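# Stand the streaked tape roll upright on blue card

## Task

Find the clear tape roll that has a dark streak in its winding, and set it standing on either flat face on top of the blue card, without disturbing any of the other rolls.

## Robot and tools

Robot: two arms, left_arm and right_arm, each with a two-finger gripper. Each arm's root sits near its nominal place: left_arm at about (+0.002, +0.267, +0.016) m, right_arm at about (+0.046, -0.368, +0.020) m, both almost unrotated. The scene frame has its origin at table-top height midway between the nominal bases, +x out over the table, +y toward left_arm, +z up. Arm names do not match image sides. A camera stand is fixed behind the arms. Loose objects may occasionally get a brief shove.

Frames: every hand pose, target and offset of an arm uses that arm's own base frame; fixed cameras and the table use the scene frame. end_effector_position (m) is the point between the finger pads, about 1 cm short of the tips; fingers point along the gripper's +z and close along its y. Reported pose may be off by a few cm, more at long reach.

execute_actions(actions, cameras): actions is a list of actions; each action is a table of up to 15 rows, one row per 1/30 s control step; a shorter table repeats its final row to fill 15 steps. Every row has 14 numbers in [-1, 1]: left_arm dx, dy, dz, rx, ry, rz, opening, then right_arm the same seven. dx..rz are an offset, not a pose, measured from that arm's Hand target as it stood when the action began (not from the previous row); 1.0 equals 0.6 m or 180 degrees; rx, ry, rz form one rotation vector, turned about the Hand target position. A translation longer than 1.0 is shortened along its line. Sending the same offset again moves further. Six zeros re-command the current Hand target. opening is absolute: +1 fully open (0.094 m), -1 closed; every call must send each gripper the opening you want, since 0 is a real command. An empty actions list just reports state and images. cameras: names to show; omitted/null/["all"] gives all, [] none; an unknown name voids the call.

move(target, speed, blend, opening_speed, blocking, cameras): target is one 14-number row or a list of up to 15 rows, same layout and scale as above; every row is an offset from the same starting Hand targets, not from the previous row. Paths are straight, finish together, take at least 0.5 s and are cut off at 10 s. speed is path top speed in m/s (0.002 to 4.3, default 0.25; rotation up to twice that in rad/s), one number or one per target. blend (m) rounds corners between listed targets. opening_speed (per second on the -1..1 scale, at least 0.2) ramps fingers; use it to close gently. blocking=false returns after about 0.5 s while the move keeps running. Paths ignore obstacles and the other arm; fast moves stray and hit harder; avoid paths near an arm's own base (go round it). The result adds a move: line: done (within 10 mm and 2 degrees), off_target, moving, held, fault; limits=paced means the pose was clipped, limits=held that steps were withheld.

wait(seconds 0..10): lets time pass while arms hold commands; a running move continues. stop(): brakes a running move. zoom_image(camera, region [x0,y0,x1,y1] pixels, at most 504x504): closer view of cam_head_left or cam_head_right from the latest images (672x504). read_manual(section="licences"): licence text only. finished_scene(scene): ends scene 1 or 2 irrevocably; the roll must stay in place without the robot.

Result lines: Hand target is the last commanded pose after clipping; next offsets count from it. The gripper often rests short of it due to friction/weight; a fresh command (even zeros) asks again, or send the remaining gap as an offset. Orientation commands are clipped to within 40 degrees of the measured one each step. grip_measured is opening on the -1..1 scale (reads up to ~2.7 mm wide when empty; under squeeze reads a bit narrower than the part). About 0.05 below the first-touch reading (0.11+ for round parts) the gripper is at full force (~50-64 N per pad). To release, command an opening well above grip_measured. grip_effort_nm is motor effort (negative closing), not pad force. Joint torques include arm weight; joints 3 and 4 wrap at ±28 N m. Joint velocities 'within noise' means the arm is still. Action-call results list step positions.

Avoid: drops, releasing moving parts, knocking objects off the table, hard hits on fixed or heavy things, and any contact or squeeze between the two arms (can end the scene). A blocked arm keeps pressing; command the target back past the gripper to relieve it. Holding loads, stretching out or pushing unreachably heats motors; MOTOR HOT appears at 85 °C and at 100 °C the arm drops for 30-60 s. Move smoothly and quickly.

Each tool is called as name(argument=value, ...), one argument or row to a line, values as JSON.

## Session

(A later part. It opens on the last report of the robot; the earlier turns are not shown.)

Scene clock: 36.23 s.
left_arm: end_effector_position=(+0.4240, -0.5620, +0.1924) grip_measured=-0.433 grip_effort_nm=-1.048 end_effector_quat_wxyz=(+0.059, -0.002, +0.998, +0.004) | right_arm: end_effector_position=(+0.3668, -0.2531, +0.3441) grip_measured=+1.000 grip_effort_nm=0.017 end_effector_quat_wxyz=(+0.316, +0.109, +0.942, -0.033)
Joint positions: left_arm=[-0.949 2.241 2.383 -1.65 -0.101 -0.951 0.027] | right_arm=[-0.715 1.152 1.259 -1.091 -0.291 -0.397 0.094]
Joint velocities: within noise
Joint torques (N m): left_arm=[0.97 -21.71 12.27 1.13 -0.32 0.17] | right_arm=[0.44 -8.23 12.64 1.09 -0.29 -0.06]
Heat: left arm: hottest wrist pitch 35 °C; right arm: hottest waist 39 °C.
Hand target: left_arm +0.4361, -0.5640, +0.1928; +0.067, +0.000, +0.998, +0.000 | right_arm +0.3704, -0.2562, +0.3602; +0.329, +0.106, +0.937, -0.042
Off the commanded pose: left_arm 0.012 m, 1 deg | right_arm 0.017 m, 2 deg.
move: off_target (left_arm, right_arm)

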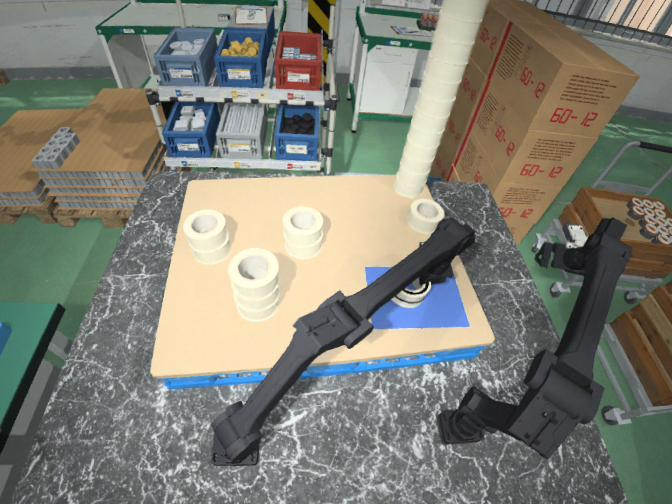

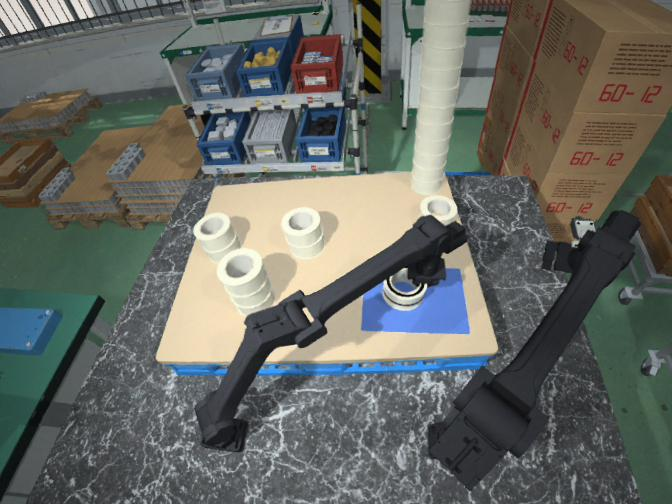

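move(
  target=[0,-0.01,-0.033,0,0,0,-1,0,0,0,0,0,0,1],
  speed=0.06,
)

zoom_image(
  camera="cam_head_left",
  region=[370, 250, 470, 340],
)

zoom_image(
  camera="cam_head_right",
  region=[360, 250, 460, 340],
)

Scene clock: 37.37 s.
left_arm: end_effector_position=(+0.4292, -0.5689, +0.1921) grip_measured=-0.433 grip_effort_nm=-1.043 end_effector_quat_wxyz=(+0.069, -0.003, +0.998, -0.009) | right_arm: end_effector_position=(+0.3668, -0.2531, +0.3441) grip_measured=+1.000 grip_effort_nm=0.022 end_effector_quat_wxyz=(+0.316, +0.109, +0.942, -0.033)
Joint positions: left_arm=[-0.949 2.243 2.383 -1.616 -0.102 -0.95 0.027] | right_arm=[-0.715 1.152 1.259 -1.091 -0.291 -0.397 0.094]
Joint velocities: within noise
Joint torques (N m): left_arm=[0.62 -21.01 9.61 1.51 -0.27 0.13] | right_arm=[0.38 -8.23 12.66 1.07 -0.28 -0.06]
Heat: left arm: hottest elbow 35 °C; right arm: hottest waist 39 °C.
Hand target: left_arm +0.4360, -0.5700, +0.1730; +0.067, +0.000, +0.998, -0.001 | right_arm +0.3704, -0.2562, +0.3602; +0.329, +0.106, +0.937, -0.042
Off the commanded pose: left_arm 0.020 m, 1 deg | right_arm 0.017 m, 2 deg.
move: off_target (left_arm, right_arm)

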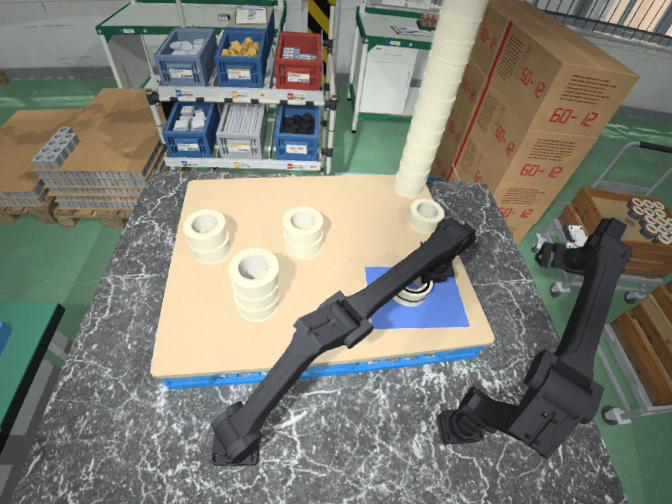

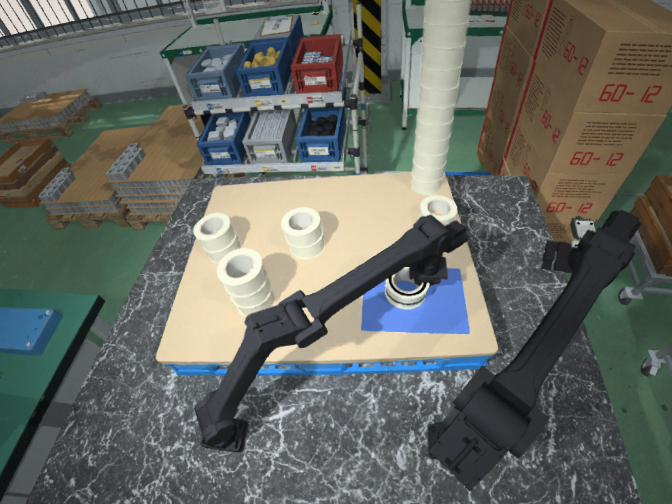

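Scaled by 5.040.

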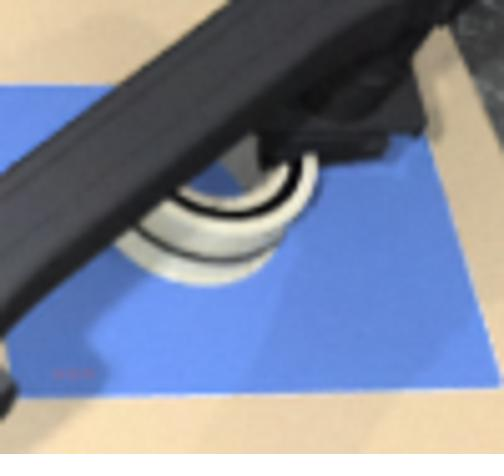

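Scaled by 5.040.

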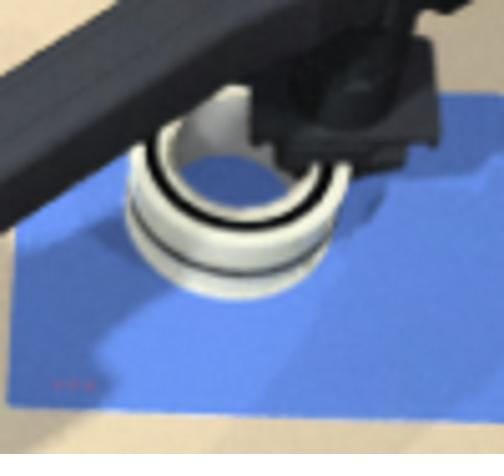

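move(
  target=[0,0,-0.02,0,0,0,-1,0,0,0,0,0,0,1],
  speed=0.06,
  cameras=[],
)

Scene clock: 40.03 s.
left_arm: end_effector_position=(+0.4298, -0.5696, +0.1899) grip_measured=-0.433 grip_effort_nm=-1.048 end_effector_quat_wxyz=(+0.073, -0.003, +0.997, -0.013) | right_arm: end_effector_position=(+0.3668, -0.2531, +0.3441) grip_measured=+1.000 grip_effort_nm=0.017 end_effector_quat_wxyz=(+0.316, +0.109, +0.942, -0.033)
Joint positions: left_arm=[-0.949 2.233 2.359 -1.591 -0.103 -0.95 0.027] | right_arm=[-0.715 1.152 1.259 -1.091 -0.291 -0.397 0.094]
Joint velocities: within noise
Joint torques (N m): left_arm=[0.73 -20.95 8.1 2.03 -0.25 0.15] | right_arm=[0.5 -8.35 12.64 1.1 -0.29 -0.06]
Heat: left arm: hottest elbow 35 °C; right arm: hottest waist 39 °C.
Hand target: left_arm +0.4361, -0.5701, +0.1609; +0.067, +0.000, +0.998, +0.000 | right_arm +0.3704, -0.2562, +0.3602; +0.329, +0.106, +0.937, -0.042
Off the commanded pose: left_arm 0.030 m, 2 deg | right_arm 0.017 m, 2 deg.
move: off_target (left_arm, right_arm)
No camera images: "cameras" was empty.

move(
  target=[-0.006,0,0.035,0,0,0,-1,0,0,0,0,0,0,1],
  speed=0.06,
  cameras=[],
)

move(
  target=[0,0,0,0,0,0,0.5,0,0,0,0,0,0,1],
  opening_speed=0.6,
)

zoom_image(
  camera="cam_head_left",
  region=[370, 250, 470, 340],
)

zoom_image(
  camera="cam_head_right",
  region=[360, 250, 460, 340],
)

Scene clock: 41.20 s.
left_arm: end_effector_position=(+0.4284, -0.5678, +0.1904) grip_measured=-0.433 grip_effort_nm=-1.048 end_effector_quat_wxyz=(+0.070, -0.003, +0.997, -0.010) | right_arm: end_effector_position=(+0.3668, -0.2531, +0.3441) grip_measured=+1.000 grip_effort_nm=0.017 end_effector_quat_wxyz=(+0.316, +0.109, +0.942, -0.033)
Joint positions: left_arm=[-0.949 2.233 2.361 -1.601 -0.103 -0.95 0.027] | right_arm=[-0.715 1.152 1.259 -1.091 -0.291 -0.397 0.094]
Joint velocities: within noise
Joint torques (N m): left_arm=[0.38 -20.72 12.83 0.05 -0.26 0.1] | right_arm=[0.38 -8.29 12.63 1.07 -0.29 -0.06]
Heat: left arm: hottest elbow 35 °C; right arm: hottest waist 39 °C.
Hand target: left_arm +0.4325, -0.5701, +0.1819; +0.067, +0.000, +0.998, -0.001 | right_arm +0.3704, -0.2562, +0.3602; +0.329, +0.106, +0.937, -0.042
Off the commanded pose: left_arm 0.010 m, 1 deg | right_arm 0.017 m, 2 deg.
move: off_target (right_arm)
No camera images: "cameras" was empty.

Scene clock: 44.07 s.
left_arm: end_effector_position=(+0.4273, -0.5649, +0.1902) grip_measured=+0.497 grip_effort_nm=0.120 end_effector_quat_wxyz=(+0.068, -0.003, +0.998, -0.004) | right_arm: end_effector_position=(+0.3668, -0.2531, +0.3441) grip_measured=+1.000 grip_effort_nm=0.017 end_effector_quat_wxyz=(+0.316, +0.109, +0.942, -0.033)
Joint positions: left_arm=[-0.949 2.233 2.361 -1.613 -0.107 -0.95 0.07] | right_arm=[-0.715 1.152 1.259 -1.091 -0.291 -0.397 0.094]
Joint velocities: within noise
Joint torques (N m): left_arm=[0.26 -20.6 12.78 0.57 -0.11 0.09] | right_arm=[0.44 -8.29 12.63 1.1 -0.29 -0.07]
Heat: left arm: hottest elbow 35 °C; right arm: hottest elbow 40 °C.
Hand target: left_arm +0.4325, -0.5700, +0.1819; +0.067, +0.000, +0.998, +0.000 | right_arm +0.3704, -0.2562, +0.3602; +0.329, +0.106, +0.937, -0.042
Off the commanded pose: left_arm 0.011 m, 1 deg | right_arm 0.017 m, 2 deg.
move: off_target (left_arm, right_arm)

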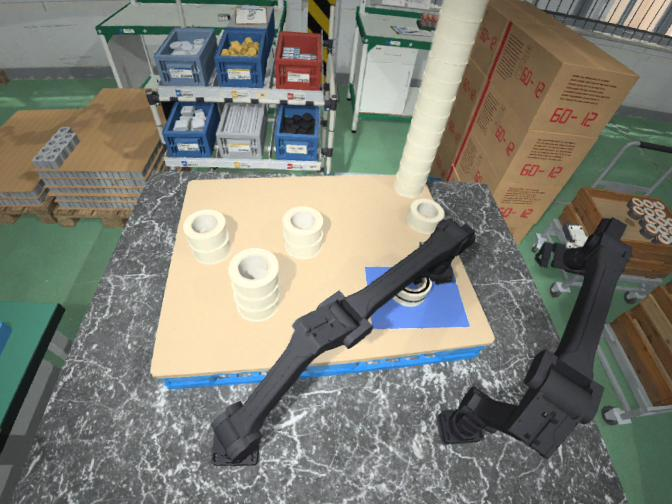

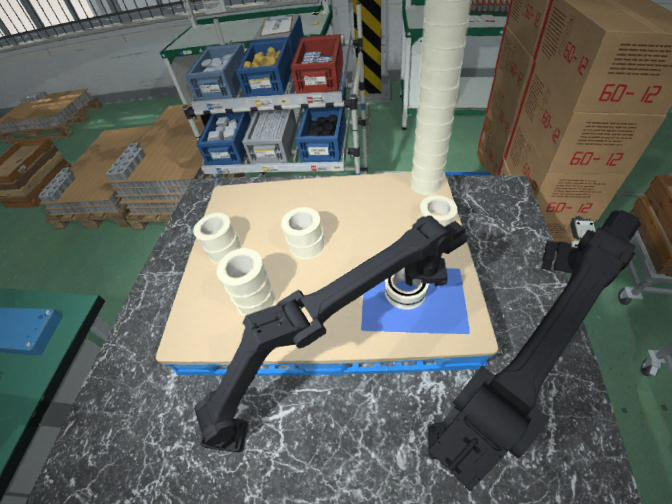

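Scaled by 5.040.

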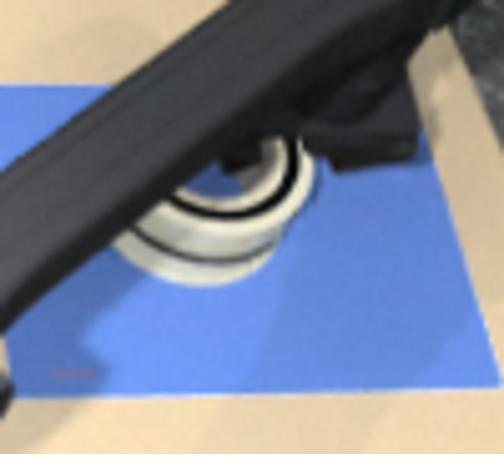

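Scaled by 5.040.

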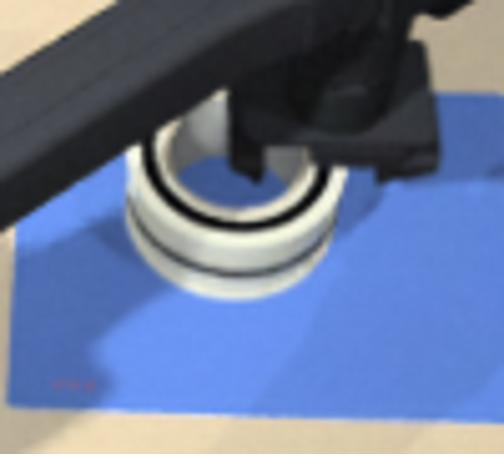

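move(
  target=[
    [0,0,0.1,0,0,0,0.5,0,0,0,0,0,0,1],
    [0,0,0.25,0,0,0,0.5,0,0,0,0,0,0,1],
    [0,0.35,0.3,0,0,0,0.5,0,0,0,0,0,0,1],
  ],
  speed=[0.1,0.2,0.3],
  blend=[0.01,0.02,0],
)

zoom_image(
  camera="cam_head_left",
  region=[350, 240, 480, 340],
)

Scene clock: 46.90 s.
left_arm: end_effector_position=(+0.4353, -0.3596, +0.3685) grip_measured=+0.497 grip_effort_nm=0.125 end_effector_quat_wxyz=(+0.101, -0.008, +0.994, -0.032) | right_arm: end_effector_position=(+0.3668, -0.2531, +0.3441) grip_measured=+1.000 grip_effort_nm=0.012 end_effector_quat_wxyz=(+0.316, +0.109, +0.942, -0.033)
Joint positions: left_arm=[-0.716 1.743 2.061 -1.694 -0.086 -0.725 0.07] | right_arm=[-0.715 1.152 1.259 -1.091 -0.291 -0.397 0.094]
Joint velocities: within noise
Joint torques (N m): left_arm=[-0.21 -16.09 8.49 0.79 -0.1 0.11] | right_arm=[0.5 -8.35 12.62 1.07 -0.29 -0.06]
Heat: left arm: hottest elbow 35 °C; right arm: hottest elbow 40 °C.
Hand target: left_arm +0.4325, -0.3600, +0.3620; +0.067, +0.000, +0.998, -0.001 | right_arm +0.3704, -0.2562, +0.3602; +0.329, +0.106, +0.937, -0.042
Off the commanded pose: left_arm 0.007 m, 5 deg | right_arm 0.017 m, 2 deg.
joint sent to its limit (left arm) — joint 4 (wrist pitch), lower limit. The joint targets are off in orientation, not in position.
move: off_target (left_arm, right_arm)

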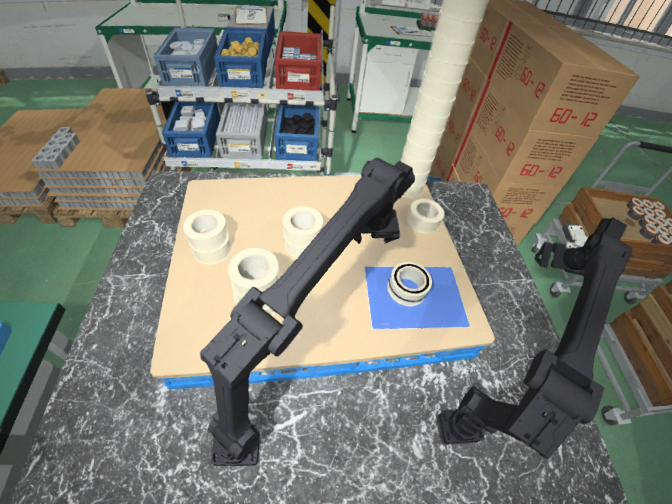

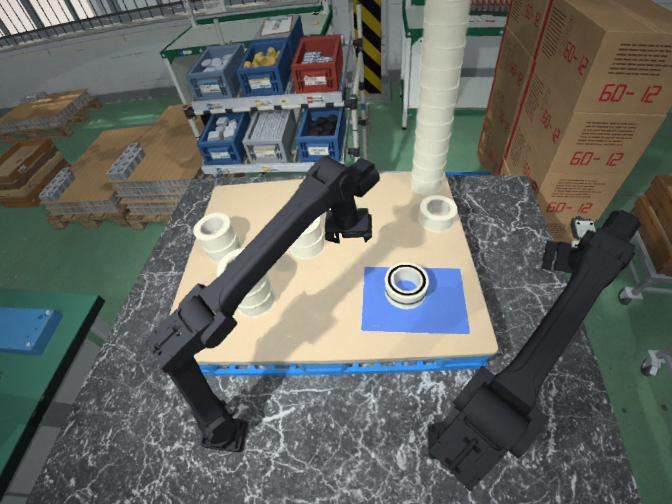

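Scaled by 3.877.

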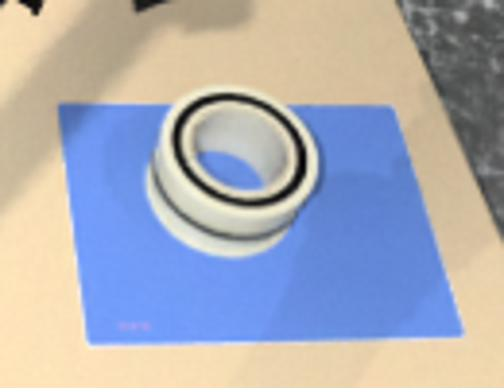

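zoom_image(
  camera="cam_head_left",
  region=[380, 255, 440, 315],
)

zoom_image(
  camera="cam_head_right",
  region=[375, 255, 435, 315],
)

zoom_image(
  camera="cam_head_right",
  region=[200, 200, 340, 330],
)

Scaled by 8.400.

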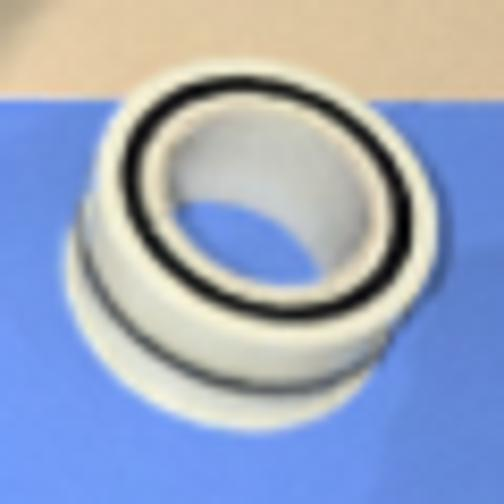

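Scaled by 8.400.

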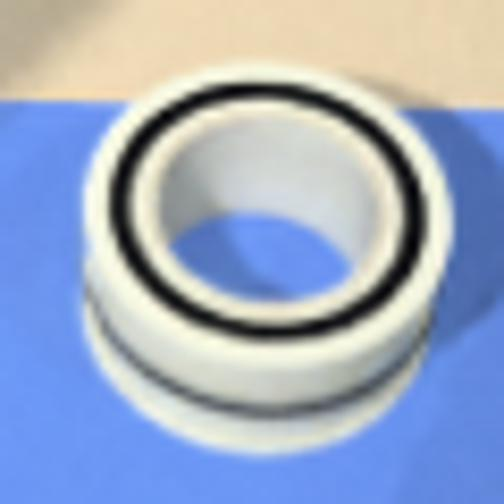

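Scaled by 3.600.

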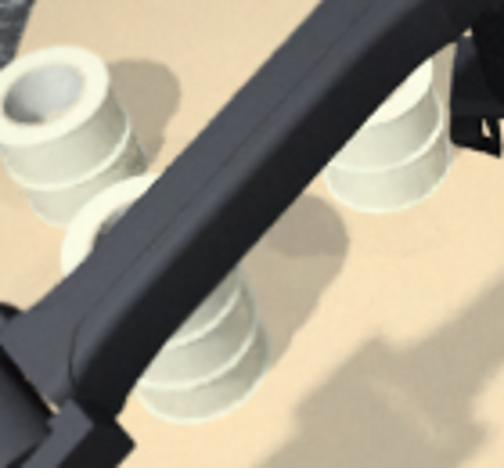

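finished_scene(
  scene=1,
)

The scene is finished: the task was done.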